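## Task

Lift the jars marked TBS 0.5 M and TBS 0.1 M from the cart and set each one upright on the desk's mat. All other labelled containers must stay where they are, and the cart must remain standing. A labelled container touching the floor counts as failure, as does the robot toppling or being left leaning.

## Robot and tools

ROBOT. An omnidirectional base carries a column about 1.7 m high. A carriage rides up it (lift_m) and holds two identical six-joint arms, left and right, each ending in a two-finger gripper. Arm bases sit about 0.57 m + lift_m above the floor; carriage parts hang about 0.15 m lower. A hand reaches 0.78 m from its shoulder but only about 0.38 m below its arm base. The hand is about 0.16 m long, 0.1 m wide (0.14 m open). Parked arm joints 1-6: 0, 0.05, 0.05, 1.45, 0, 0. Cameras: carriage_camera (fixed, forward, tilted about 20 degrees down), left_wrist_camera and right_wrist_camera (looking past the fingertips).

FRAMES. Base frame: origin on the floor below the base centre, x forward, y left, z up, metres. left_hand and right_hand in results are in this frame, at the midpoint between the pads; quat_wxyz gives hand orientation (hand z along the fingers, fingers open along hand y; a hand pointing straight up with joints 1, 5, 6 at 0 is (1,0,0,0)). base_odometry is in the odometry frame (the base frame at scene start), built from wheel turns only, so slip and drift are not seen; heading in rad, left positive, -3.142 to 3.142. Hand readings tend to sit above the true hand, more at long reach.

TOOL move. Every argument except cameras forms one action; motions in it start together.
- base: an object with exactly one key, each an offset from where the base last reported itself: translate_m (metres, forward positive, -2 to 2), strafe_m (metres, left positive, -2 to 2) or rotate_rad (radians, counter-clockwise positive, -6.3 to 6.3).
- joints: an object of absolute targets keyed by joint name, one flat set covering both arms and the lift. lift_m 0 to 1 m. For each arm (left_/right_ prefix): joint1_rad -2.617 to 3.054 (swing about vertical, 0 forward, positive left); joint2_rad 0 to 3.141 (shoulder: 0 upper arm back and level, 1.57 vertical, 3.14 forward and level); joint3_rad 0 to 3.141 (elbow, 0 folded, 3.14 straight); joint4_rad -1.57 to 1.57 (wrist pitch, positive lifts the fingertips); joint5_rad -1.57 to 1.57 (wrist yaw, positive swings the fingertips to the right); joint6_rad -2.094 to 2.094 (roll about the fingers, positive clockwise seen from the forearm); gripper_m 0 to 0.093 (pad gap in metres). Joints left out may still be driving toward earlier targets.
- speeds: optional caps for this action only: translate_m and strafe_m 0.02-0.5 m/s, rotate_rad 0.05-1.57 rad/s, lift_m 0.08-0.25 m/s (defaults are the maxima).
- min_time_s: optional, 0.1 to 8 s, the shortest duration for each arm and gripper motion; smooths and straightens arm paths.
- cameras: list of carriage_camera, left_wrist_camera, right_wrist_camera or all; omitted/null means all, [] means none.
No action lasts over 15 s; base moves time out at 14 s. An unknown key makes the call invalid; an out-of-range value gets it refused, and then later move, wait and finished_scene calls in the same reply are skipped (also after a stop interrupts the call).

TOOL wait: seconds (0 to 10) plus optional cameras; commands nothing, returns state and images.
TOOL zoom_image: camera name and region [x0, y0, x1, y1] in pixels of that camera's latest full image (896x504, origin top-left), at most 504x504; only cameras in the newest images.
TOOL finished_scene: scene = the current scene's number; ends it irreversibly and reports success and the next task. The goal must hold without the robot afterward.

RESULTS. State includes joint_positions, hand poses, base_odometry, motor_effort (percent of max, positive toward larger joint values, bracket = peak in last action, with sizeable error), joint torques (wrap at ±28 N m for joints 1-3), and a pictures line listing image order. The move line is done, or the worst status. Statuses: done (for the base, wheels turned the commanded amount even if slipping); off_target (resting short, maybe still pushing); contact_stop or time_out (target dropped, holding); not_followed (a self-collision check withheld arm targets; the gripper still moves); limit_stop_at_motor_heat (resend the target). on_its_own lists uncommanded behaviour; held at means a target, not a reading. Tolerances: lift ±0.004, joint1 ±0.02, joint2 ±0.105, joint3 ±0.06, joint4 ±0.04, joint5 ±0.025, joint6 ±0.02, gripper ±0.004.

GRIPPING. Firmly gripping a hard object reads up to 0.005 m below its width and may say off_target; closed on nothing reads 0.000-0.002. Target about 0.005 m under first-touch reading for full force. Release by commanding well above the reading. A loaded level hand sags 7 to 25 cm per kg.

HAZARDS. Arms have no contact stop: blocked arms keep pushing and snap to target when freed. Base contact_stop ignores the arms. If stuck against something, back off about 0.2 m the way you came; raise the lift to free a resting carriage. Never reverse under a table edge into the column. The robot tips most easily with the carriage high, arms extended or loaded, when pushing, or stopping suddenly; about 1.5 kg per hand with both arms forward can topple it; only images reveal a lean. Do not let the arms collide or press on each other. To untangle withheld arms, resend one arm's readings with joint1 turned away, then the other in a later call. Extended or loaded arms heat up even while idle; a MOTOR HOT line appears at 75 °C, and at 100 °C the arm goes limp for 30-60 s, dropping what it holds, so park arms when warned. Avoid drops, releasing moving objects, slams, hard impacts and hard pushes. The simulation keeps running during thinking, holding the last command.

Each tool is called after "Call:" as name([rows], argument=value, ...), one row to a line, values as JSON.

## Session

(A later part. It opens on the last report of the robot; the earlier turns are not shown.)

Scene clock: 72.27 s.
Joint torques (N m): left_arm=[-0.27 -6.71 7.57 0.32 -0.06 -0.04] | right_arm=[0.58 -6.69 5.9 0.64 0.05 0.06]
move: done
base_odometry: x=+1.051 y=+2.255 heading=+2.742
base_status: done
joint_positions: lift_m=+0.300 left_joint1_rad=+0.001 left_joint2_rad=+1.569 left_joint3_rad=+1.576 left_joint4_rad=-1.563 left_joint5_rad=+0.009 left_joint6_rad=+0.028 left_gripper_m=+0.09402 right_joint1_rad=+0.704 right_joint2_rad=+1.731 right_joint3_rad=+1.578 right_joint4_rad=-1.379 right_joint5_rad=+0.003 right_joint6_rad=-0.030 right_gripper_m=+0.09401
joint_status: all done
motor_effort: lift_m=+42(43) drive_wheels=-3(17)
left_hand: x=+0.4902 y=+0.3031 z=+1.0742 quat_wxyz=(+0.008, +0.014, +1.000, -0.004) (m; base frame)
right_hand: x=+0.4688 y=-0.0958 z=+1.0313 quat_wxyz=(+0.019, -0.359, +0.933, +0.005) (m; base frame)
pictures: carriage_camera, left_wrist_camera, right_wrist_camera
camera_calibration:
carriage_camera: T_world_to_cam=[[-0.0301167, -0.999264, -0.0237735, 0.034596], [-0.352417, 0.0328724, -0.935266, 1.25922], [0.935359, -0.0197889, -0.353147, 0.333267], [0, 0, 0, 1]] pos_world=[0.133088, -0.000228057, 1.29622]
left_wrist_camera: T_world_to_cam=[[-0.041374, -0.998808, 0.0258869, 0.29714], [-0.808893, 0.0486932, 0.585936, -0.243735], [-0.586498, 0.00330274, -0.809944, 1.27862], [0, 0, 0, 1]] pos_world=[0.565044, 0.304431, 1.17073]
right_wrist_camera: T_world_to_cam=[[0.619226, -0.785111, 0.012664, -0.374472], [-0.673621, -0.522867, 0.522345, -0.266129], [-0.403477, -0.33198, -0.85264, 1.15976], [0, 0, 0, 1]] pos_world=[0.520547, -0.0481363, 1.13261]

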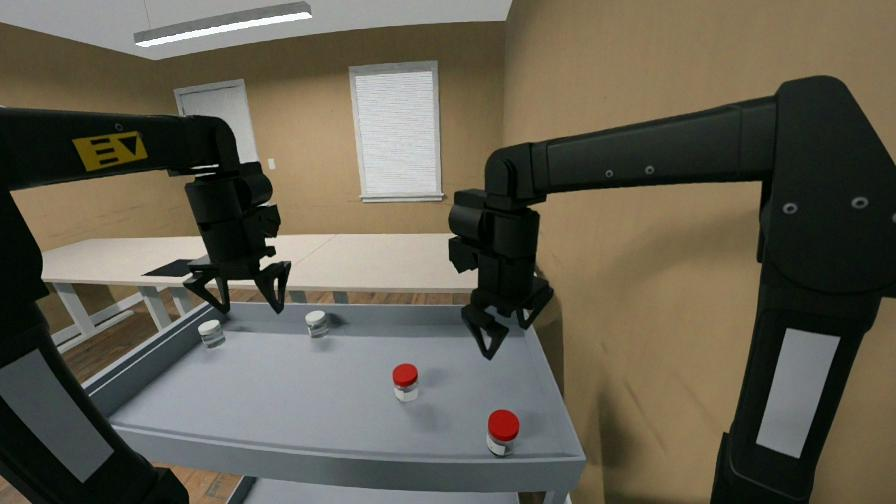

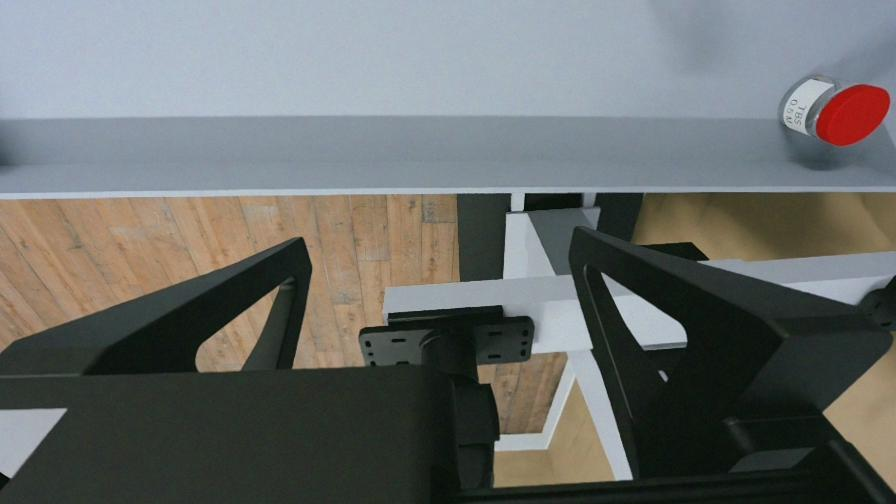

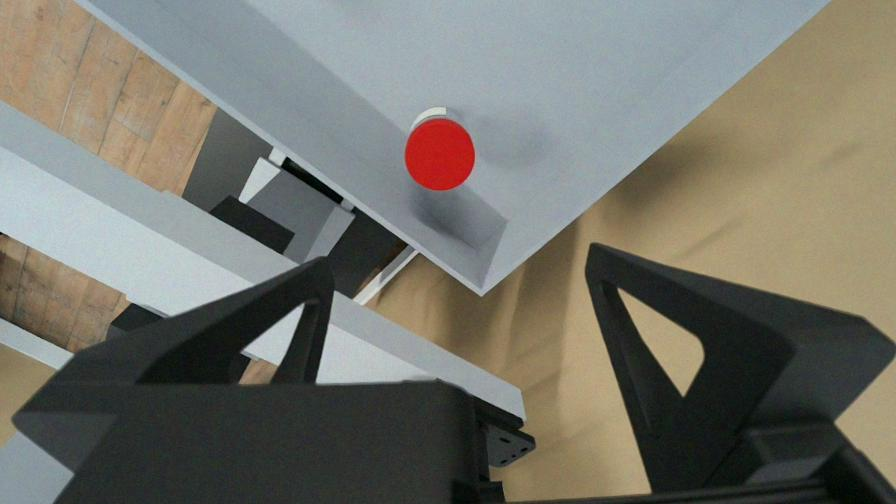

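Call:
move(joints={"lift_m": 0.085, "right_joint2_rad": 1.71}, cameras=["carriage_camera","right_wrist_camera"])

Call:
move(joints={"right_gripper_m": 0.042}, min_time_s=1.0, cameras=["right_wrist_camera"])

Scene clock: 74.87 s.
Joint torques (N m): left_arm=[-0.49 -6.89 7.2 0.29 -0.06 -0.04] | right_arm=[0.46 -9.59 6.63 0.64 0.05 0.06]
move: done
base_odometry: x=+1.051 y=+2.255 heading=+2.742
base_status: not commanded
joint_positions: lift_m=+0.085 left_joint1_rad=+0.001 left_joint2_rad=+1.571 left_joint3_rad=+1.579 left_joint4_rad=-1.563 left_joint5_rad=+0.009 left_joint6_rad=+0.028 left_gripper_m=+0.09402 right_joint1_rad=+0.704 right_joint2_rad=+1.730 right_joint3_rad=+1.570 right_joint4_rad=-1.377 right_joint5_rad=+0.003 right_joint6_rad=-0.030 right_gripper_m=+0.09401
joint_status: all done
motor_effort: lift_m=+36(37) drive_wheels=-2(7)
left_hand: x=+0.4908 y=+0.3031 z=+0.8600 quat_wxyz=(+0.008, +0.014, +1.000, -0.004) (m; base frame)
right_hand: x=+0.4679 y=-0.0965 z=+0.8153 quat_wxyz=(+0.017, -0.359, +0.933, +0.004) (m; base frame)
pictures: carriage_camera, right_wrist_camera
camera_calibration:
carriage_camera: T_world_to_cam=[[-0.0301167, -0.999264, -0.0237735, 0.0294981], [-0.352417, 0.0328724, -0.935266, 1.05867], [0.935359, -0.0197889, -0.353147, 0.25754], [0, 0, 0, 1]] pos_world=[0.133088, -0.000228057, 1.08178]
right_wrist_camera: T_world_to_cam=[[0.619267, -0.785076, 0.012817, -0.37192], [-0.671945, -0.521443, 0.525915, -0.157846], [-0.4062, -0.334294, -0.850441, 0.974173], [0, 0, 0, 1]] pos_world=[0.519963, -0.0486332, 0.916256]

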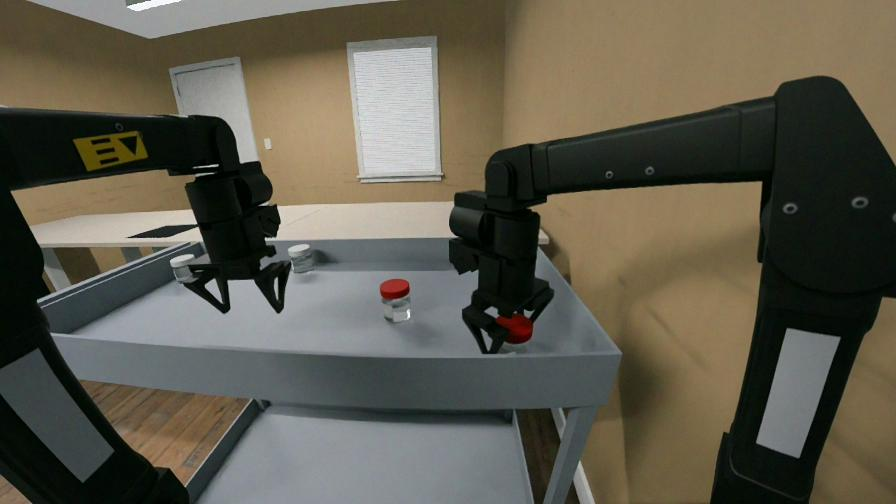

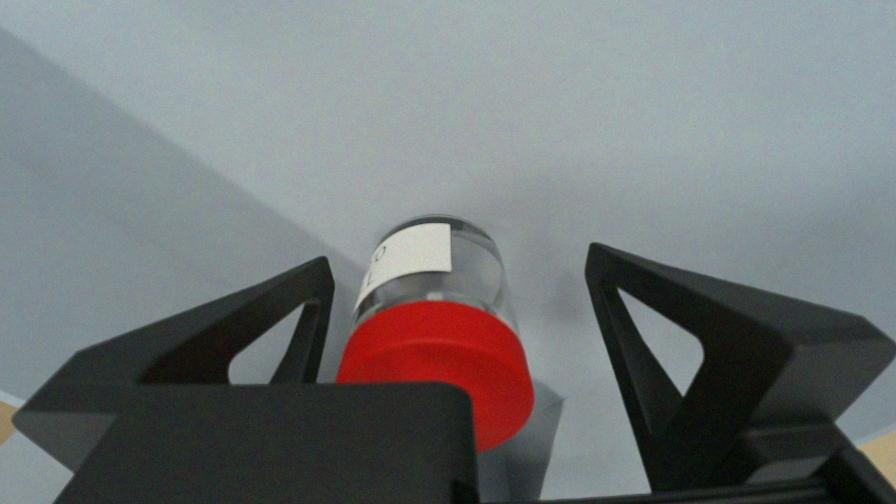

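Scene clock: 76.17 s.
Joint torques (N m): left_arm=[-0.49 -7.05 7.23 0.31 -0.06 -0.04] | right_arm=[0.44 -9.55 6.58 0.62 0.06 0.07]
move: off_target
base_odometry: x=+1.051 y=+2.255 heading=+2.742
base_status: not commanded
joint_positions: lift_m=+0.085 left_joint1_rad=+0.001 left_joint2_rad=+1.571 left_joint3_rad=+1.579 left_joint4_rad=-1.563 left_joint5_rad=+0.009 left_joint6_rad=+0.028 left_gripper_m=+0.09402 right_joint1_rad=+0.705 right_joint2_rad=+1.730 right_joint3_rad=+1.570 right_joint4_rad=-1.377 right_joint5_rad=+0.002 right_joint6_rad=-0.030 right_gripper_m=+0.05316
joint_status: right_gripper_m off_target (ended at +0.05318, target +0.04200)
motor_effort: lift_m=+35(36) drive_wheels=+7(7)
left_hand: x=+0.4908 y=+0.3031 z=+0.8600 quat_wxyz=(+0.008, +0.014, +1.000, -0.004) (m; base frame)
right_hand: x=+0.4678 y=-0.0963 z=+0.8153 quat_wxyz=(+0.017, -0.359, +0.933, +0.005) (m; base frame)
pictures: right_wrist_camera
camera_calibration:
right_wrist_camera: T_world_to_cam=[[0.619589, -0.784834, 0.0120412, -0.371158], [-0.671626, -0.522153, 0.525619, -0.157754], [-0.406236, -0.333755, -0.850635, 0.974449], [0, 0, 0, 1]] pos_world=[0.519871, -0.0484413, 0.916288]

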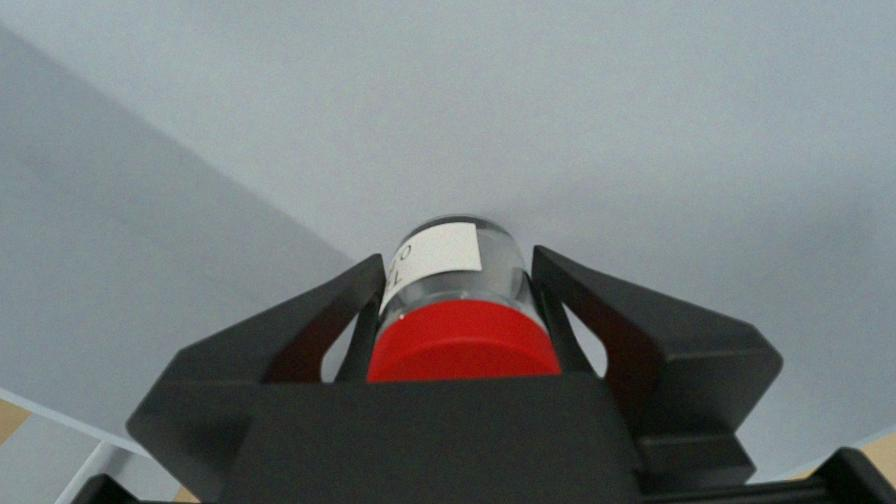

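Call:
move(joints={"lift_m": 0.3}, cameras=[])

Call:
move(joints={"right_joint1_rad": -0.1, "left_joint1_rad": -0.528, "left_joint2_rad": 2.2, "left_joint3_rad": 2.215, "left_joint4_rad": -1.56}, min_time_s=1.5)

Call:
move(joints={"lift_m": 0.095}, cameras=["left_wrist_camera","carriage_camera"])

Scene clock: 78.73 s.
Joint torques (N m): left_arm=[-0.5 -7.08 7.23 0.3 -0.06 -0.04] | right_arm=[0.43 -9.36 6.82 0.6 0.06 0.06]
move: done
base_odometry: x=+1.051 y=+2.255 heading=+2.742
base_status: not commanded
joint_positions: lift_m=+0.300 left_joint1_rad=+0.001 left_joint2_rad=+1.572 left_joint3_rad=+1.579 left_joint4_rad=-1.564 left_joint5_rad=+0.009 left_joint6_rad=+0.028 left_gripper_m=+0.09402 right_joint1_rad=+0.705 right_joint2_rad=+1.728 right_joint3_rad=+1.567 right_joint4_rad=-1.376 right_joint5_rad=+0.002 right_joint6_rad=-0.030 right_gripper_m=+0.05316
joint_status: all done
motor_effort: lift_m=+43(51) drive_wheels=+7(7)
left_hand: x=+0.4908 y=+0.3031 z=+1.0740 quat_wxyz=(+0.007, +0.014, +1.000, -0.004) (m; base frame)
right_hand: x=+0.4675 y=-0.0966 z=+1.0292 quat_wxyz=(+0.016, -0.359, +0.933, +0.005) (m; base frame)
pictures: none
No camera images: "cameras" was empty.

Scene clock: 80.53 s.
Joint torques (N m): left_arm=[-0.87 -12.49 8.1 0.27 -0.04 -0.04] | right_arm=[-0.17 -9.43 6.82 0.57 0.06 0.07]
move: done
base_odometry: x=+1.051 y=+2.255 heading=+2.742
base_status: not commanded
joint_positions: lift_m=+0.300 left_joint1_rad=-0.526 left_joint2_rad=+2.193 left_joint3_rad=+2.183 left_joint4_rad=-1.558 left_joint5_rad=+0.005 left_joint6_rad=+0.028 left_gripper_m=+0.09402 right_joint1_rad=-0.096 right_joint2_rad=+1.728 right_joint3_rad=+1.567 right_joint4_rad=-1.373 right_joint5_rad=+0.002 right_joint6_rad=-0.030 right_gripper_m=+0.05316
joint_status: all done
motor_effort: lift_m=+42(43) drive_wheels=+7(7)
left_hand: x=+0.5854 y=+0.0927 z=+1.0204 quat_wxyz=(+0.000, +0.273, +0.962, -0.003) (m; base frame)
right_hand: x=+0.5429 y=-0.3358 z=+1.0292 quat_wxyz=(+0.018, +0.033, +0.999, -0.002) (m; base frame)
pictures: carriage_camera, left_wrist_camera, right_wrist_camera
camera_calibration:
carriage_camera: T_world_to_cam=[[-0.0301167, -0.999264, -0.0237735, 0.0345949], [-0.352417, 0.0328724, -0.935266, 1.25918], [0.935359, -0.0197889, -0.353147, 0.333251], [0, 0, 0, 1]] pos_world=[0.133088, -0.000228057, 1.29617]
left_wrist_camera: T_world_to_cam=[[-0.537367, -0.843024, 0.0233817, 0.3708], [-0.66919, 0.443106, 0.596525, -0.254132], [-0.513245, 0.304906, -0.802254, 1.21284], [0, 0, 0, 1]] pos_world=[0.651678, 0.0553984, 1.11593]
right_wrist_camera: T_world_to_cam=[[-0.13245, -0.991118, 0.0119578, -0.26911], [-0.843561, 0.119049, 0.523672, -0.0341523], [-0.520445, 0.0592731, -0.851836, 1.30228], [0, 0, 0, 1]] pos_world=[0.613309, -0.339844, 1.13043]

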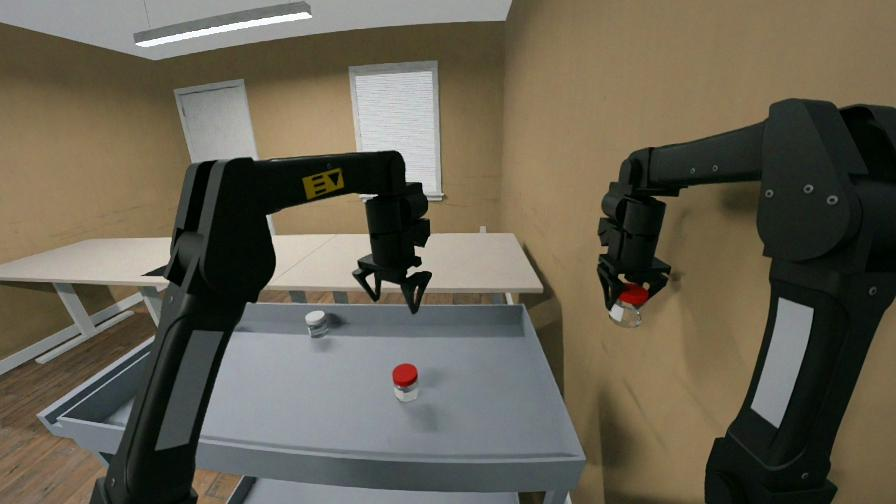

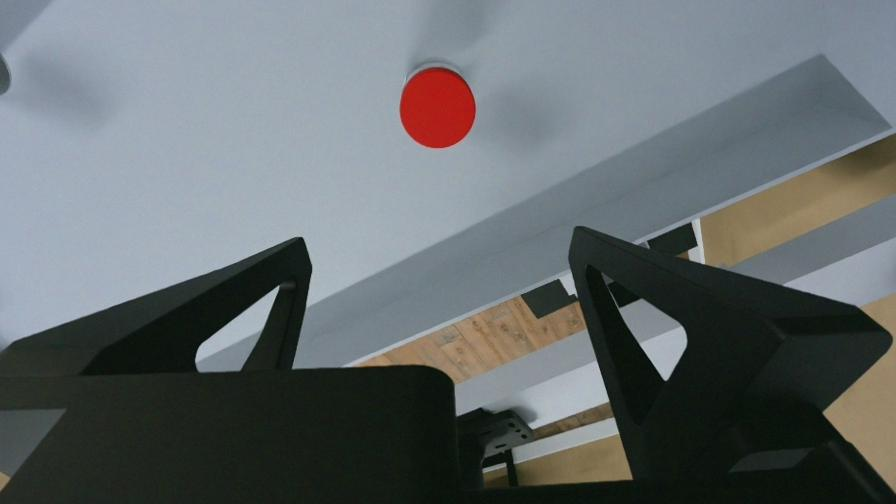

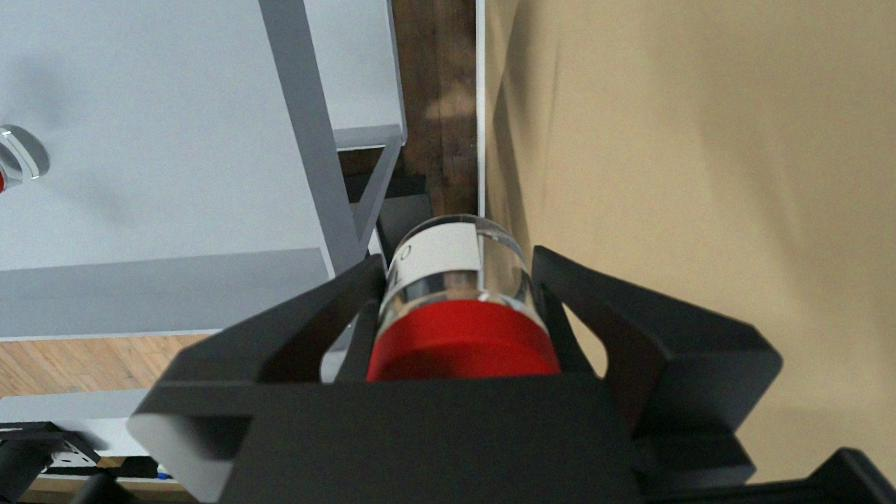

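Scene clock: 81.90 s.
Joint torques (N m): left_arm=[-0.64 -13.86 7.17 0.27 -0.04 -0.04] | right_arm=[-0.14 -9.17 6.84 0.56 0.06 0.06]
move: done
base_odometry: x=+1.051 y=+2.255 heading=+2.742
base_status: not commanded
joint_positions: lift_m=+0.095 left_joint1_rad=-0.526 left_joint2_rad=+2.206 left_joint3_rad=+2.194 left_joint4_rad=-1.559 left_joint5_rad=+0.005 left_joint6_rad=+0.028 left_gripper_m=+0.09402 right_joint1_rad=-0.096 right_joint2_rad=+1.726 right_joint3_rad=+1.567 right_joint4_rad=-1.372 right_joint5_rad=+0.002 right_joint6_rad=-0.030 right_gripper_m=+0.05316
joint_status: all done
motor_effort: lift_m=+35(37) drive_wheels=-2(7)
left_hand: x=+0.5874 y=+0.0916 z=+0.8135 quat_wxyz=(-0.001, +0.273, +0.962, -0.003) (m; base frame)
right_hand: x=+0.5430 y=-0.3358 z=+0.8254 quat_wxyz=(+0.020, +0.033, +0.999, -0.002) (m; base frame)
pictures: carriage_camera, left_wrist_camera
camera_calibration:
carriage_camera: T_world_to_cam=[[-0.0301167, -0.999264, -0.0237735, 0.0297352], [-0.352417, 0.0328724, -0.935266, 1.06799], [0.935359, -0.0197889, -0.353147, 0.261062], [0, 0, 0, 1]] pos_world=[0.133088, -0.000228057, 1.09176]
left_wrist_camera: T_world_to_cam=[[-0.537321, -0.843051, 0.0234771, 0.375632], [-0.668008, 0.442419, 0.598357, -0.130979], [-0.514832, 0.305827, -0.800886, 1.04797], [0, 0, 0, 1]] pos_world=[0.653869, 0.0541269, 0.908859]

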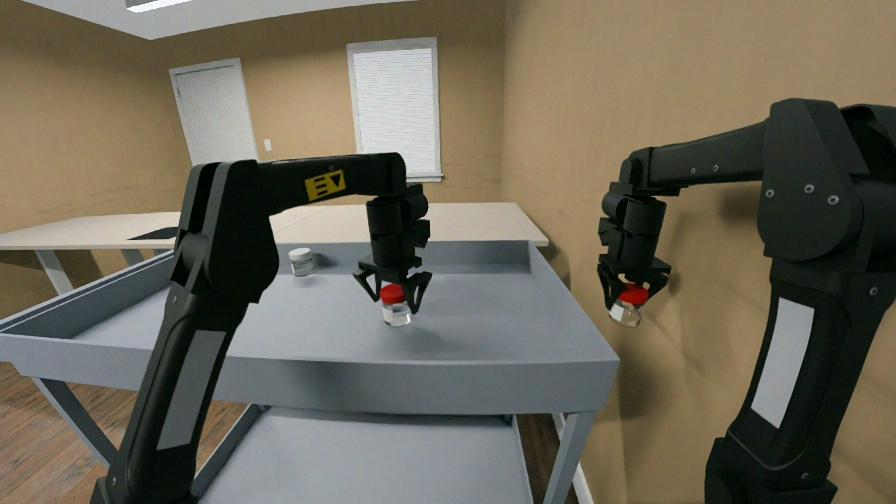

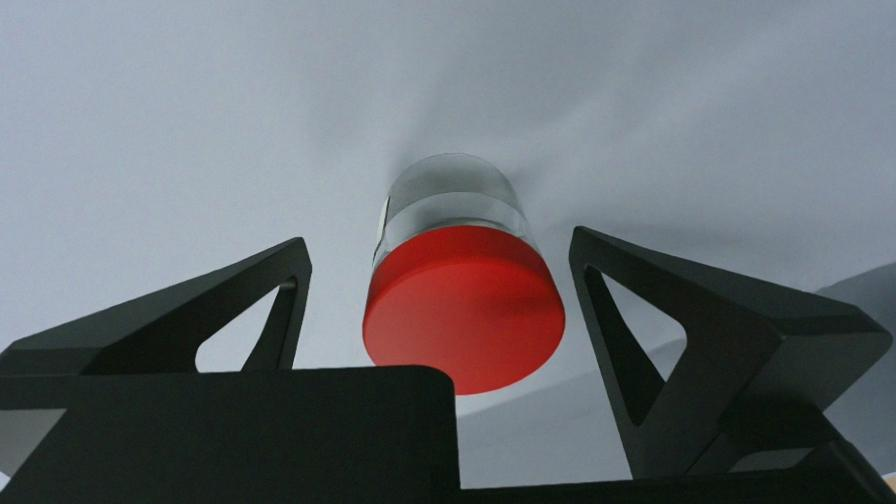

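Call:
move(joints={"left_joint2_rad": 2.26, "left_joint3_rad": 2.26}, cameras=["left_wrist_camera"])

Call:
move(joints={"left_gripper_m": 0.042}, min_time_s=1.0, cameras=["left_wrist_camera"])

Call:
move(joints={"lift_m": 0.3}, cameras=["carriage_camera"])

Scene clock: 83.20 s.
Joint torques (N m): left_arm=[-0.57 -13.27 8.35 0.24 -0.03 -0.04] | right_arm=[-0.17 -9.35 6.82 0.57 0.06 0.07]
move: done
base_odometry: x=+1.051 y=+2.255 heading=+2.742
base_status: not commanded
joint_positions: lift_m=+0.095 left_joint1_rad=-0.526 left_joint2_rad=+2.257 left_joint3_rad=+2.228 left_joint4_rad=-1.560 left_joint5_rad=+0.005 left_joint6_rad=+0.028 left_gripper_m=+0.09402 right_joint1_rad=-0.096 right_joint2_rad=+1.726 right_joint3_rad=+1.567 right_joint4_rad=-1.372 right_joint5_rad=+0.002 right_joint6_rad=-0.030 right_gripper_m=+0.05316
joint_status: all done
motor_effort: lift_m=+36(36) drive_wheels=+7(7)
left_hand: x=+0.5934 y=+0.0881 z=+0.8011 quat_wxyz=(-0.010, +0.273, +0.962, +0.000) (m; base frame)
right_hand: x=+0.5430 y=-0.3358 z=+0.8254 quat_wxyz=(+0.020, +0.033, +0.999, -0.002) (m; base frame)
pictures: left_wrist_camera
camera_calibration:
left_wrist_camera: T_world_to_cam=[[-0.536935, -0.843275, 0.0242512, 0.375387], [-0.658213, 0.436736, 0.613202, -0.135125], [-0.527689, 0.313287, -0.789554, 1.04007], [0, 0, 0, 1]] pos_world=[0.661452, 0.0497271, 0.894948]

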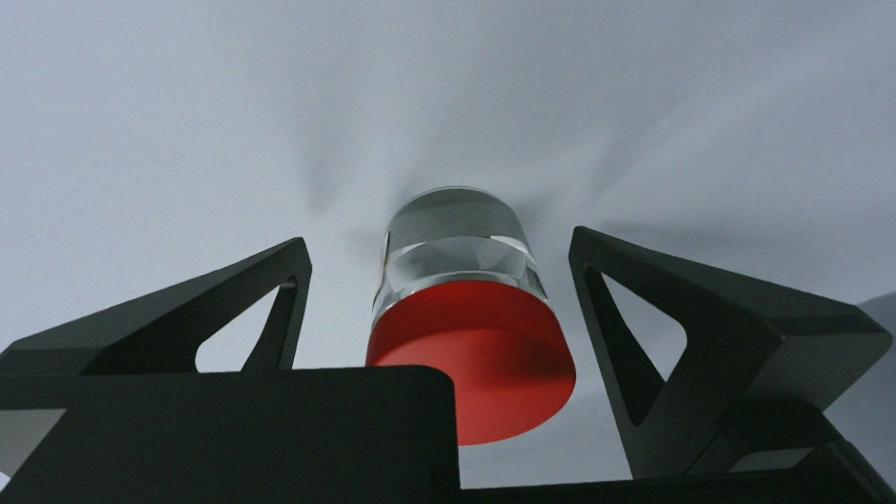

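Scene clock: 84.50 s.
Joint torques (N m): left_arm=[-0.66 -13.39 8.1 0.24 -0.03 -0.04] | right_arm=[-0.16 -9.26 6.83 0.57 0.07 0.07]
move: off_target
base_odometry: x=+1.051 y=+2.255 heading=+2.742
base_status: not commanded
joint_positions: lift_m=+0.095 left_joint1_rad=-0.526 left_joint2_rad=+2.257 left_joint3_rad=+2.228 left_joint4_rad=-1.560 left_joint5_rad=+0.005 left_joint6_rad=+0.028 left_gripper_m=+0.05372 right_joint1_rad=-0.096 right_joint2_rad=+1.726 right_joint3_rad=+1.567 right_joint4_rad=-1.372 right_joint5_rad=+0.002 right_joint6_rad=-0.030 right_gripper_m=+0.05316
joint_status: left_gripper_m off_target (ended at +0.05374, target +0.04200)
motor_effort: lift_m=+35(36) drive_wheels=+7(7)
left_hand: x=+0.5935 y=+0.0882 z=+0.8011 quat_wxyz=(-0.010, +0.273, +0.962, +0.000) (m; base frame)
right_hand: x=+0.5430 y=-0.3358 z=+0.8254 quat_wxyz=(+0.020, +0.033, +0.999, -0.002) (m; base frame)
pictures: left_wrist_camera
camera_calibration:
left_wrist_camera: T_world_to_cam=[[-0.536956, -0.843283, 0.0234892, 0.376141], [-0.658442, 0.436341, 0.613238, -0.134989], [-0.527383, 0.313816, -0.789549, 1.03984], [0, 0, 0, 1]] pos_world=[0.661481, 0.0497776, 0.894948]

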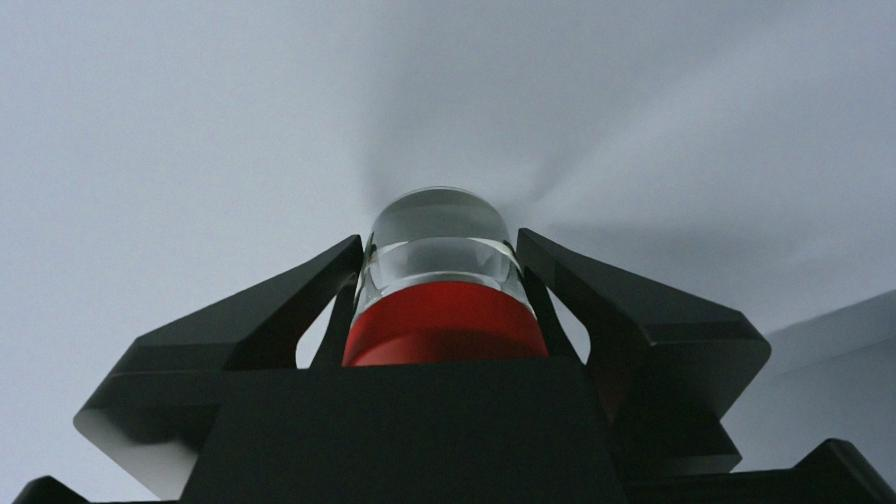

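Scene clock: 85.87 s.
Joint torques (N m): left_arm=[-0.76 -14.98 7.5 0.22 -0.03 -0.03] | right_arm=[-0.14 -9.26 6.93 0.57 0.06 0.06]
move: done
base_odometry: x=+1.051 y=+2.255 heading=+2.742
base_status: not commanded
joint_positions: lift_m=+0.300 left_joint1_rad=-0.526 left_joint2_rad=+2.273 left_joint3_rad=+2.235 left_joint4_rad=-1.560 left_joint5_rad=+0.005 left_joint6_rad=+0.028 left_gripper_m=+0.05372 right_joint1_rad=-0.096 right_joint2_rad=+1.726 right_joint3_rad=+1.567 right_joint4_rad=-1.372 right_joint5_rad=+0.002 right_joint6_rad=-0.030 right_gripper_m=+0.05316
joint_status: all done
motor_effort: lift_m=+42(51) drive_wheels=+7(8)
left_hand: x=+0.5948 y=+0.0874 z=+1.0009 quat_wxyz=(-0.014, +0.273, +0.962, +0.001) (m; base frame)
right_hand: x=+0.5429 y=-0.3358 z=+1.0296 quat_wxyz=(+0.019, +0.033, +0.999, -0.002) (m; base frame)
pictures: carriage_camera
camera_calibration:
carriage_camera: T_world_to_cam=[[-0.0301167, -0.999264, -0.0237735, 0.0345949], [-0.352417, 0.0328724, -0.935266, 1.25918], [0.935359, -0.0197889, -0.353147, 0.333251], [0, 0, 0, 1]] pos_world=[0.133088, -0.000228057, 1.29617]

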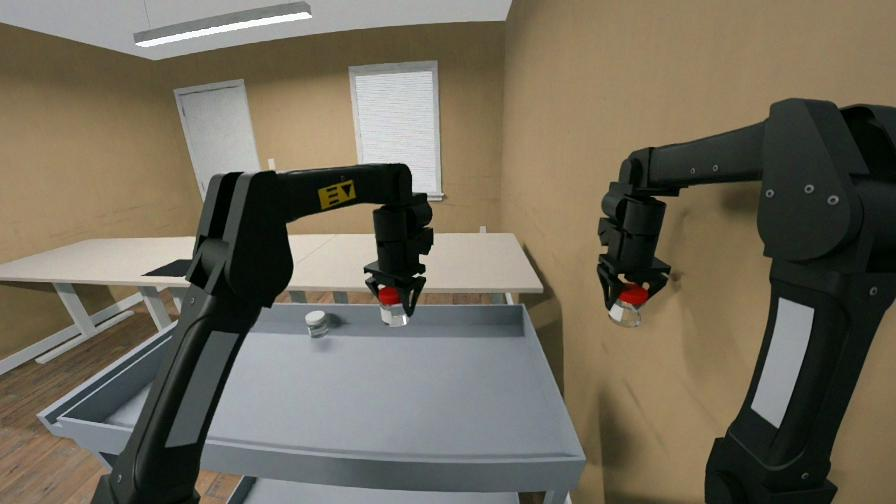

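Call:
move(base={"translate_m": -0.4}, joints={"left_joint1_rad": 0.0, "right_joint1_rad": 0.0, "left_joint2_rad": 1.75, "left_joint3_rad": 1.57, "left_joint4_rad": -1.37}, min_time_s=1.5, cameras=[])

Call:
move(base={"strafe_m": 1.53}, cameras=["carriage_camera"])

Scene clock: 90.70 s.
Joint torques (N m): left_arm=[-0.99 -10.86 5.44 0.38 0.02 -0.04] | right_arm=[-0.18 -9.17 6.89 0.57 0.08 0.06]
move: contact_stop
base_odometry: x=+1.386 y=+2.113 heading=+2.740
base_status: translate_m contact_stop (by the wheels' count: -0.364 of -0.400)
joint_positions: lift_m=+0.300 left_joint1_rad=+0.006 left_joint2_rad=+1.766 left_joint3_rad=+1.573 left_joint4_rad=-1.379 left_joint5_rad=+0.001 left_joint6_rad=+0.028 left_gripper_m=+0.05371 right_joint1_rad=+0.004 right_joint2_rad=+1.726 right_joint3_rad=+1.567 right_joint4_rad=-1.372 right_joint5_rad=+0.000 right_joint6_rad=-0.030 right_gripper_m=+0.05316
joint_status: all done
motor_effort: lift_m=+37(43) drive_wheels=+17(126)
left_hand: x=+0.5454 y=+0.3062 z=+1.0198 quat_wxyz=(-0.001, +0.011, +1.000, +0.000) (m; base frame)
right_hand: x=+0.5443 y=-0.3030 z=+1.0303 quat_wxyz=(+0.020, -0.017, +1.000, +0.000) (m; base frame)
pictures: none
No camera images: "cameras" was empty.

not run: a stop came earlier in this reply.

Call:
move(base={"translate_m": 0.12}, cameras=["carriage_camera"])

Call:
move(base={"strafe_m": 1.53}, cameras=["carriage_camera"])

Scene clock: 92.67 s.
Joint torques (N m): left_arm=[-0.44 -10.62 5.42 0.3 0.02 -0.04] | right_arm=[0.12 -8.94 6.89 0.53 0.09 0.06]
move: done
base_odometry: x=+1.276 y=+2.160 heading=+2.741
base_status: done
joint_positions: lift_m=+0.300 left_joint1_rad=+0.001 left_joint2_rad=+1.766 left_joint3_rad=+1.573 left_joint4_rad=-1.372 left_joint5_rad=+0.000 left_joint6_rad=+0.028 left_gripper_m=+0.05371 right_joint1_rad=+0.001 right_joint2_rad=+1.725 right_joint3_rad=+1.567 right_joint4_rad=-1.371 right_joint5_rad=+0.000 right_joint6_rad=-0.030 right_gripper_m=+0.05316
joint_status: not commanded
motor_effort: lift_m=+37(38) drive_wheels=-6(41)
left_hand: x=+0.5471 y=+0.3046 z=+1.0198 quat_wxyz=(+0.003, +0.014, +1.000, +0.000) (m; base frame)
right_hand: x=+0.5445 y=-0.3042 z=+1.0307 quat_wxyz=(+0.021, -0.015, +1.000, +0.000) (m; base frame)
pictures: carriage_camera
camera_calibration:
carriage_camera: T_world_to_cam=[[-0.0301167, -0.999264, -0.0237735, 0.0346059], [-0.352417, 0.0328724, -0.935266, 1.25961], [0.935359, -0.0197889, -0.353147, 0.333414], [0, 0, 0, 1]] pos_world=[0.133088, -0.000228057, 1.29664]

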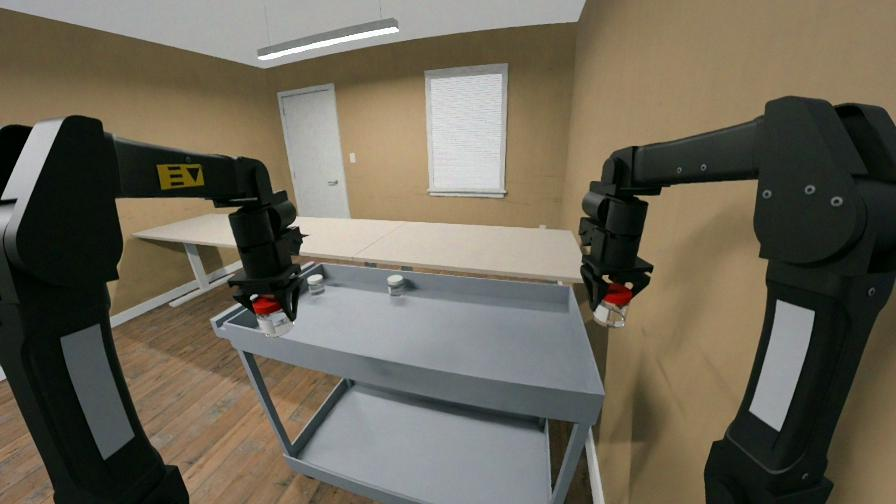

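Scene clock: 98.23 s.
Joint torques (N m): left_arm=[-0.55 -10.81 5.44 0.31 0.02 -0.03] | right_arm=[0.1 -9.05 6.9 0.57 0.08 0.07]
move: done
base_odometry: x=+0.679 y=+0.751 heading=+2.741
base_status: done
joint_positions: lift_m=+0.300 left_joint1_rad=+0.003 left_joint2_rad=+1.766 left_joint3_rad=+1.573 left_joint4_rad=-1.373 left_joint5_rad=+0.000 left_joint6_rad=+0.028 left_gripper_m=+0.05371 right_joint1_rad=+0.001 right_joint2_rad=+1.725 right_joint3_rad=+1.567 right_joint4_rad=-1.371 right_joint5_rad=+0.000 right_joint6_rad=-0.030 right_gripper_m=+0.05316
joint_status: not commanded
motor_effort: lift_m=+37(38) drive_wheels=+1(17)
left_hand: x=+0.5470 y=+0.3052 z=+1.0198 quat_wxyz=(+0.003, +0.013, +1.000, +0.000) (m; base frame)
right_hand: x=+0.5446 y=-0.3040 z=+1.0307 quat_wxyz=(+0.021, -0.016, +1.000, +0.000) (m; base frame)
pictures: carriage_camera
camera_calibration:
carriage_camera: T_world_to_cam=[[-0.0301167, -0.999264, -0.0237735, 0.0346059], [-0.352417, 0.0328724, -0.935266, 1.25961], [0.935359, -0.0197889, -0.353147, 0.333414], [0, 0, 0, 1]] pos_world=[0.133088, -0.000228057, 1.29664]

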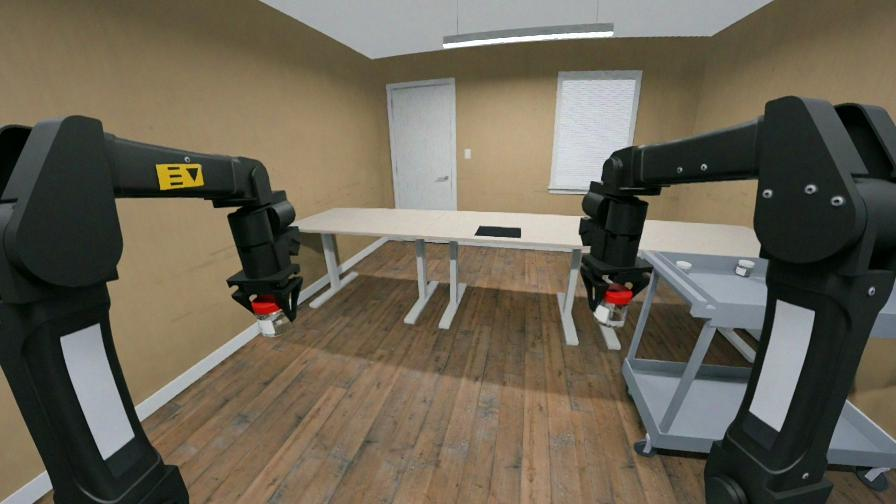

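Call:
move(base={"strafe_m": -0.33}, cameras=[])

Call:
move(base={"translate_m": 0.95}, joints={"left_joint1_rad": -0.5, "right_joint1_rad": 0.5, "left_joint2_rad": 1.85, "left_joint3_rad": 1.7, "left_joint4_rad": -1.4, "right_joint2_rad": 1.85, "right_joint3_rad": 1.7, "right_joint4_rad": -1.4}, min_time_s=2)

Scene clock: 103.00 s.
Joint torques (N m): left_arm=[-0.31 -10.71 5.44 0.32 0.01 -0.04] | right_arm=[0.44 -9.05 6.94 0.57 0.09 0.07]
move: done
base_odometry: x=+0.808 y=+1.055 heading=+2.741
base_status: done
joint_positions: lift_m=+0.300 left_joint1_rad=-0.002 left_joint2_rad=+1.766 left_joint3_rad=+1.573 left_joint4_rad=-1.373 left_joint5_rad=+0.001 left_joint6_rad=+0.028 left_gripper_m=+0.05371 right_joint1_rad=-0.002 right_joint2_rad=+1.725 right_joint3_rad=+1.567 right_joint4_rad=-1.371 right_joint5_rad=+0.000 right_joint6_rad=-0.030 right_gripper_m=+0.05316
joint_status: not commanded
motor_effort: lift_m=+37(38) drive_wheels=+1(22)
left_hand: x=+0.5470 y=+0.3037 z=+1.0198 quat_wxyz=(+0.003, +0.015, +1.000, +0.000) (m; base frame)
right_hand: x=+0.5446 y=-0.3051 z=+1.0307 quat_wxyz=(+0.021, -0.014, +1.000, +0.000) (m; base frame)
pictures: none
No camera images: "cameras" was empty.

Scene clock: 107.17 s.
Joint torques (N m): left_arm=[-0.85 -9.96 8.47 0.17 0.01 -0.04] | right_arm=[0.65 -7.61 8.66 0.41 0.08 0.06]
move: done
base_odometry: x=-0.067 y=+1.426 heading=+2.740
base_status: done
joint_positions: lift_m=+0.300 left_joint1_rad=-0.495 left_joint2_rad=+1.849 left_joint3_rad=+1.666 left_joint4_rad=-1.393 left_joint5_rad=+0.001 left_joint6_rad=+0.028 left_gripper_m=+0.05372 right_joint1_rad=+0.496 right_joint2_rad=+1.839 right_joint3_rad=+1.677 right_joint4_rad=-1.390 right_joint5_rad=+0.001 right_joint6_rad=-0.030 right_gripper_m=+0.05316
joint_status: all done
motor_effort: lift_m=+37(38) drive_wheels=-4(24)
left_hand: x=+0.5243 y=+0.1414 z=+1.0172 quat_wxyz=(-0.003, +0.259, +0.966, +0.000) (m; base frame)
right_hand: x=+0.5269 y=-0.1400 z=+1.0230 quat_wxyz=(+0.009, -0.260, +0.966, +0.002) (m; base frame)
pictures: carriage_camera, left_wrist_camera, right_wrist_camera
camera_calibration:
carriage_camera: T_world_to_cam=[[-0.0301167, -0.999264, -0.0237735, 0.0346059], [-0.352417, 0.0328724, -0.935266, 1.25961], [0.935359, -0.0197889, -0.353147, 0.333415], [0, 0, 0, 1]] pos_world=[0.133088, -0.000228057, 1.29664]
left_wrist_camera: T_world_to_cam=[[-0.510975, -0.859383, 0.0191264, 0.37183], [-0.679835, 0.417636, 0.602831, -0.311883], [-0.52605, 0.295029, -0.79764, 1.16747], [0, 0, 0, 1]] pos_world=[0.592114, 0.105361, 1.11212]
right_wrist_camera: T_world_to_cam=[[0.44344, -0.896235, 0.0111262, -0.366379], [-0.757098, -0.367895, 0.539866, -0.198021], [-0.479754, -0.247822, -0.841677, 1.20218], [0, 0, 0, 1]] pos_world=[0.589294, -0.103287, 1.12283]

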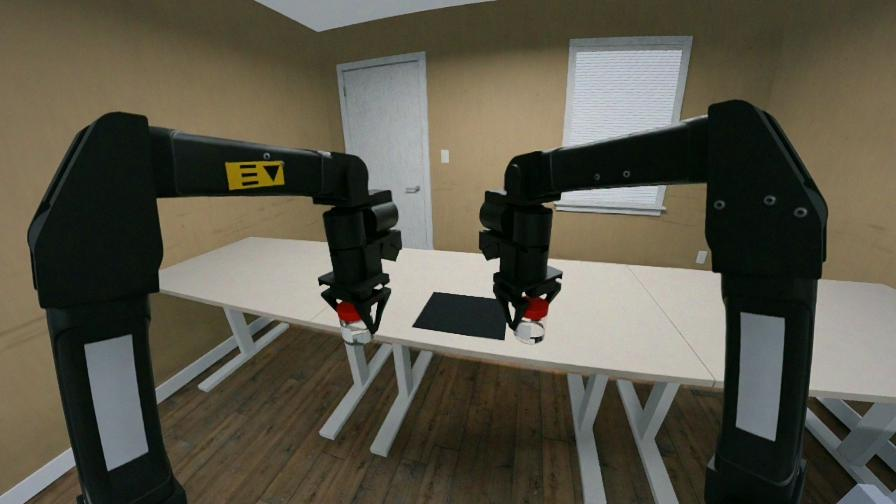

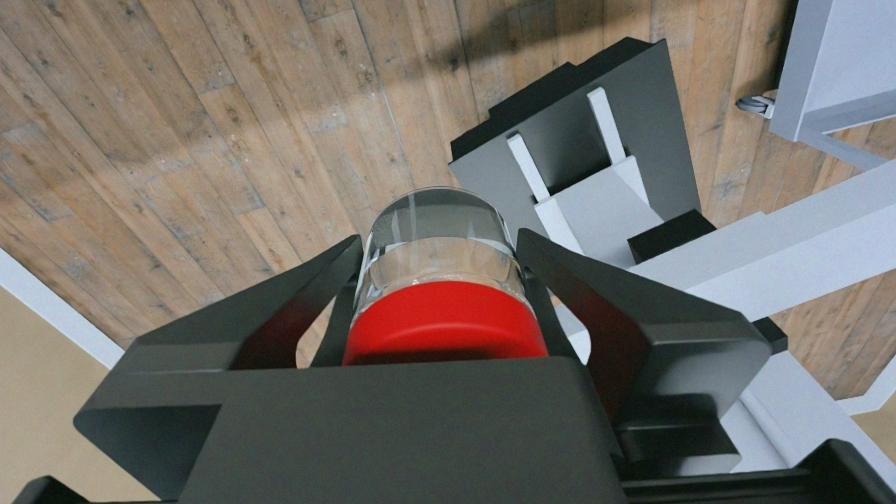

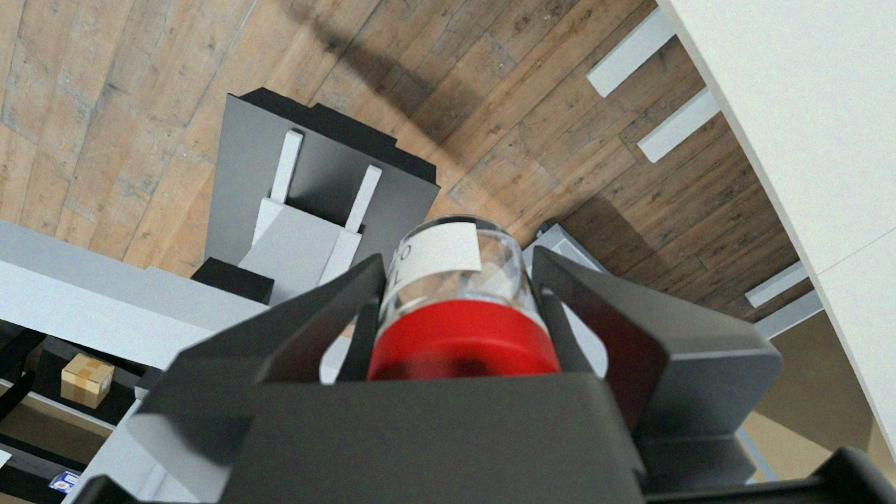

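Call:
move(base={"rotate_rad": -0.31}, joints={"left_joint1_rad": -0.49, "right_joint1_rad": 0.49, "left_joint2_rad": 2.2, "left_joint3_rad": 2.22, "left_joint4_rad": -1.56, "right_joint2_rad": 2.14, "right_joint3_rad": 2.16, "right_joint4_rad": -1.56}, min_time_s=2, cameras=[])

Call:
move(base={"strafe_m": 0.23}, cameras=["carriage_camera"])

Scene clock: 112.30 s.
Joint torques (N m): left_arm=[0.12 -12.66 8.39 0.26 0.01 -0.04] | right_arm=[-0.25 -9.37 8.61 0.38 0.08 0.06]
move: done
base_odometry: x=-0.067 y=+1.426 heading=+2.431
base_status: done
joint_positions: lift_m=+0.300 left_joint1_rad=-0.496 left_joint2_rad=+2.195 left_joint3_rad=+2.185 left_joint4_rad=-1.550 left_joint5_rad=+0.001 left_joint6_rad=+0.028 left_gripper_m=+0.05372 right_joint1_rad=+0.495 right_joint2_rad=+2.124 right_joint3_rad=+2.135 right_joint4_rad=-1.547 right_joint5_rad=+0.001 right_joint6_rad=-0.030 right_gripper_m=+0.05316
joint_status: all done
motor_effort: lift_m=+37(38) drive_wheels=+11(17)
left_hand: x=+0.5940 y=+0.1030 z=+1.0207 quat_wxyz=(+0.005, +0.259, +0.966, -0.002) (m; base frame)
right_hand: x=+0.5848 y=-0.1088 z=+1.0364 quat_wxyz=(+0.017, -0.260, +0.966, +0.004) (m; base frame)
pictures: none
No camera images: "cameras" was empty.

Scene clock: 114.60 s.
Joint torques (N m): left_arm=[-0.4 -12.78 8.4 0.24 0 -0.04] | right_arm=[-0.29 -9.43 8.59 0.43 0.08 0.07]
move: done
base_odometry: x=-0.217 y=+1.252 heading=+2.430
base_status: done
joint_positions: lift_m=+0.300 left_joint1_rad=-0.490 left_joint2_rad=+2.197 left_joint3_rad=+2.185 left_joint4_rad=-1.555 left_joint5_rad=+0.002 left_joint6_rad=+0.028 left_gripper_m=+0.05372 right_joint1_rad=+0.495 right_joint2_rad=+2.124 right_joint3_rad=+2.135 right_joint4_rad=-1.554 right_joint5_rad=+0.000 right_joint6_rad=-0.030 right_gripper_m=+0.05316
joint_status: not commanded
motor_effort: lift_m=+37(38) drive_wheels=-4(24)
left_hand: x=+0.5942 y=+0.1058 z=+1.0199 quat_wxyz=(+0.002, +0.256, +0.967, -0.001) (m; base frame)
right_hand: x=+0.5834 y=-0.1099 z=+1.0362 quat_wxyz=(+0.014, -0.259, +0.966, +0.003) (m; base frame)
pictures: carriage_camera
camera_calibration:
carriage_camera: T_world_to_cam=[[-0.0301167, -0.999264, -0.0237735, 0.0346059], [-0.352417, 0.0328724, -0.935266, 1.25961], [0.935359, -0.0197889, -0.353147, 0.333415], [0, 0, 0, 1]] pos_world=[0.133088, -0.000228057, 1.29664]

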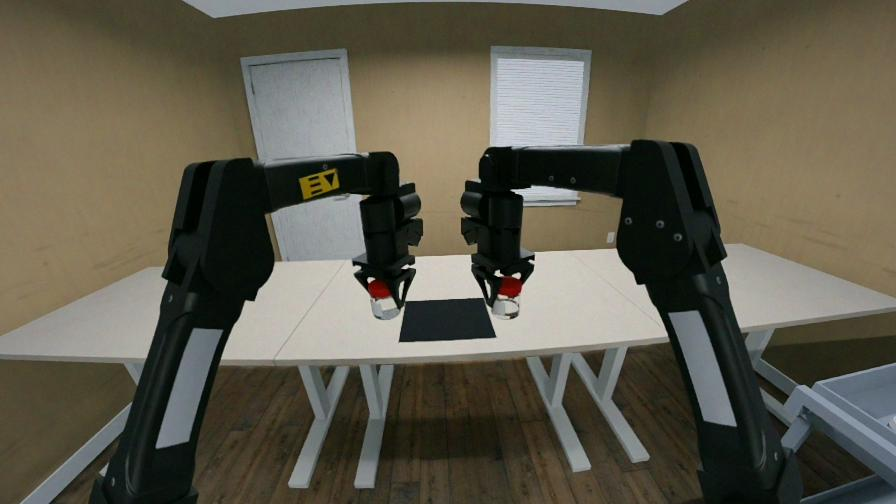

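Call:
move(base={"translate_m": 0.325}, cameras=["carriage_camera"])

Call:
move(joints={"lift_m": 0.1}, cameras=["carriage_camera"])

Call:
zoom_image(camera="carriage_camera", region=[340, 200, 560, 340])

Scene clock: 117.90 s.
Joint torques (N m): left_arm=[-0.61 -13.42 8.42 0.26 0 -0.04] | right_arm=[0.03 -9.76 8.44 0.47 0.08 0.06]
move: done
base_odometry: x=-0.464 y=+1.464 heading=+2.431
base_status: done
joint_positions: lift_m=+0.300 left_joint1_rad=-0.490 left_joint2_rad=+2.200 left_joint3_rad=+2.185 left_joint4_rad=-1.557 left_joint5_rad=+0.002 left_joint6_rad=+0.028 left_gripper_m=+0.05372 right_joint1_rad=+0.491 right_joint2_rad=+2.128 right_joint3_rad=+2.136 right_joint4_rad=-1.556 right_joint5_rad=+0.000 right_joint6_rad=-0.030 right_gripper_m=+0.05316
joint_status: not commanded
motor_effort: lift_m=+37(38) drive_wheels=-4(22)
left_hand: x=+0.5937 y=+0.1060 z=+1.0187 quat_wxyz=(-0.001, +0.256, +0.967, -0.001) (m; base frame)
right_hand: x=+0.5838 y=-0.1111 z=+1.0351 quat_wxyz=(+0.011, -0.258, +0.966, +0.002) (m; base frame)
pictures: carriage_camera
camera_calibration:
carriage_camera: T_world_to_cam=[[-0.0301167, -0.999264, -0.0237735, 0.0346059], [-0.352417, 0.0328724, -0.935266, 1.25961], [0.935359, -0.0197889, -0.353147, 0.333415], [0, 0, 0, 1]] pos_world=[0.133088, -0.000228057, 1.29664]

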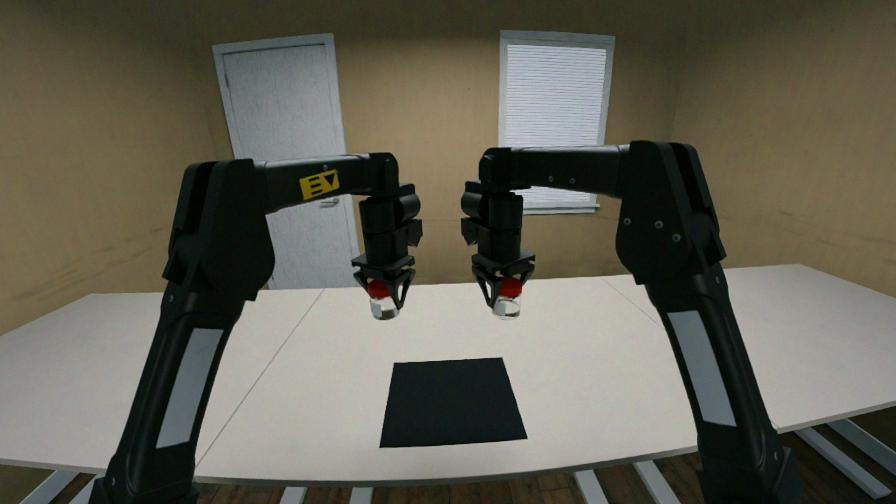

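Scene clock: 119.23 s.
Joint torques (N m): left_arm=[-0.77 -14.37 7.64 0.26 -0.03 -0.04] | right_arm=[0.05 -10.61 7.65 0.45 0.08 0.06]
move: done
base_odometry: x=-0.464 y=+1.464 heading=+2.431
base_status: not commanded
joint_positions: lift_m=+0.100 left_joint1_rad=-0.490 left_joint2_rad=+2.211 left_joint3_rad=+2.196 left_joint4_rad=-1.557 left_joint5_rad=+0.002 left_joint6_rad=+0.028 left_gripper_m=+0.05372 right_joint1_rad=+0.491 right_joint2_rad=+2.136 right_joint3_rad=+2.146 right_joint4_rad=-1.556 right_joint5_rad=+0.000 right_joint6_rad=-0.030 right_gripper_m=+0.05316
joint_status: all done
motor_effort: lift_m=+36(37) drive_wheels=-3(8)
left_hand: x=+0.5957 y=+0.1050 z=+0.8171 quat_wxyz=(-0.001, +0.256, +0.967, -0.001) (m; base frame)
right_hand: x=+0.5856 y=-0.1101 z=+0.8343 quat_wxyz=(+0.012, -0.258, +0.966, +0.003) (m; base frame)
pictures: carriage_camera
camera_calibration:
carriage_camera: T_world_to_cam=[[-0.0301167, -0.999264, -0.0237735, 0.0298531], [-0.352417, 0.0328724, -0.935266, 1.07263], [0.935359, -0.0197889, -0.353147, 0.262813], [0, 0, 0, 1]] pos_world=[0.133088, -0.000228057, 1.09672]

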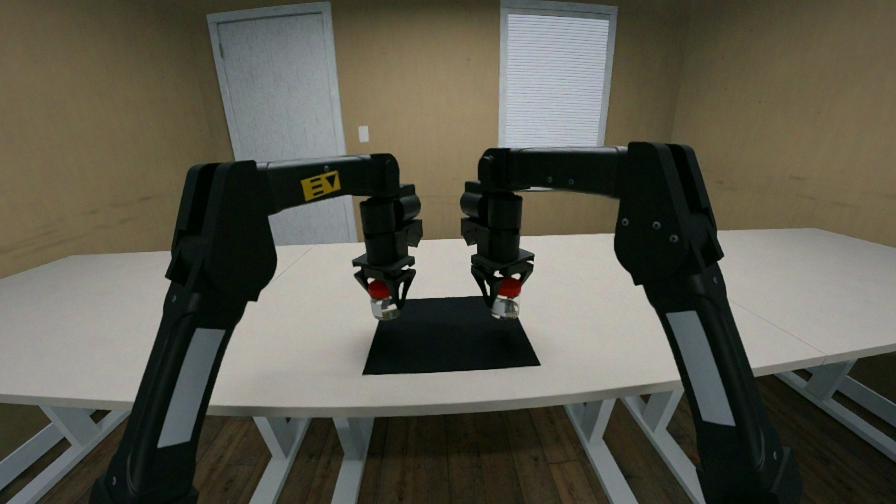

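Scaled by 2.291.

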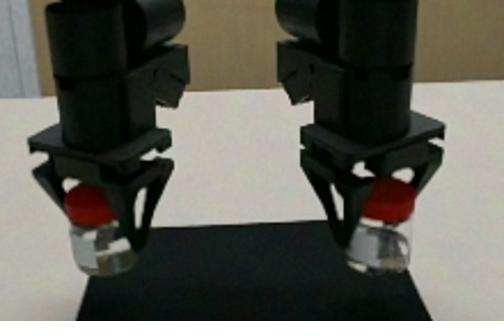

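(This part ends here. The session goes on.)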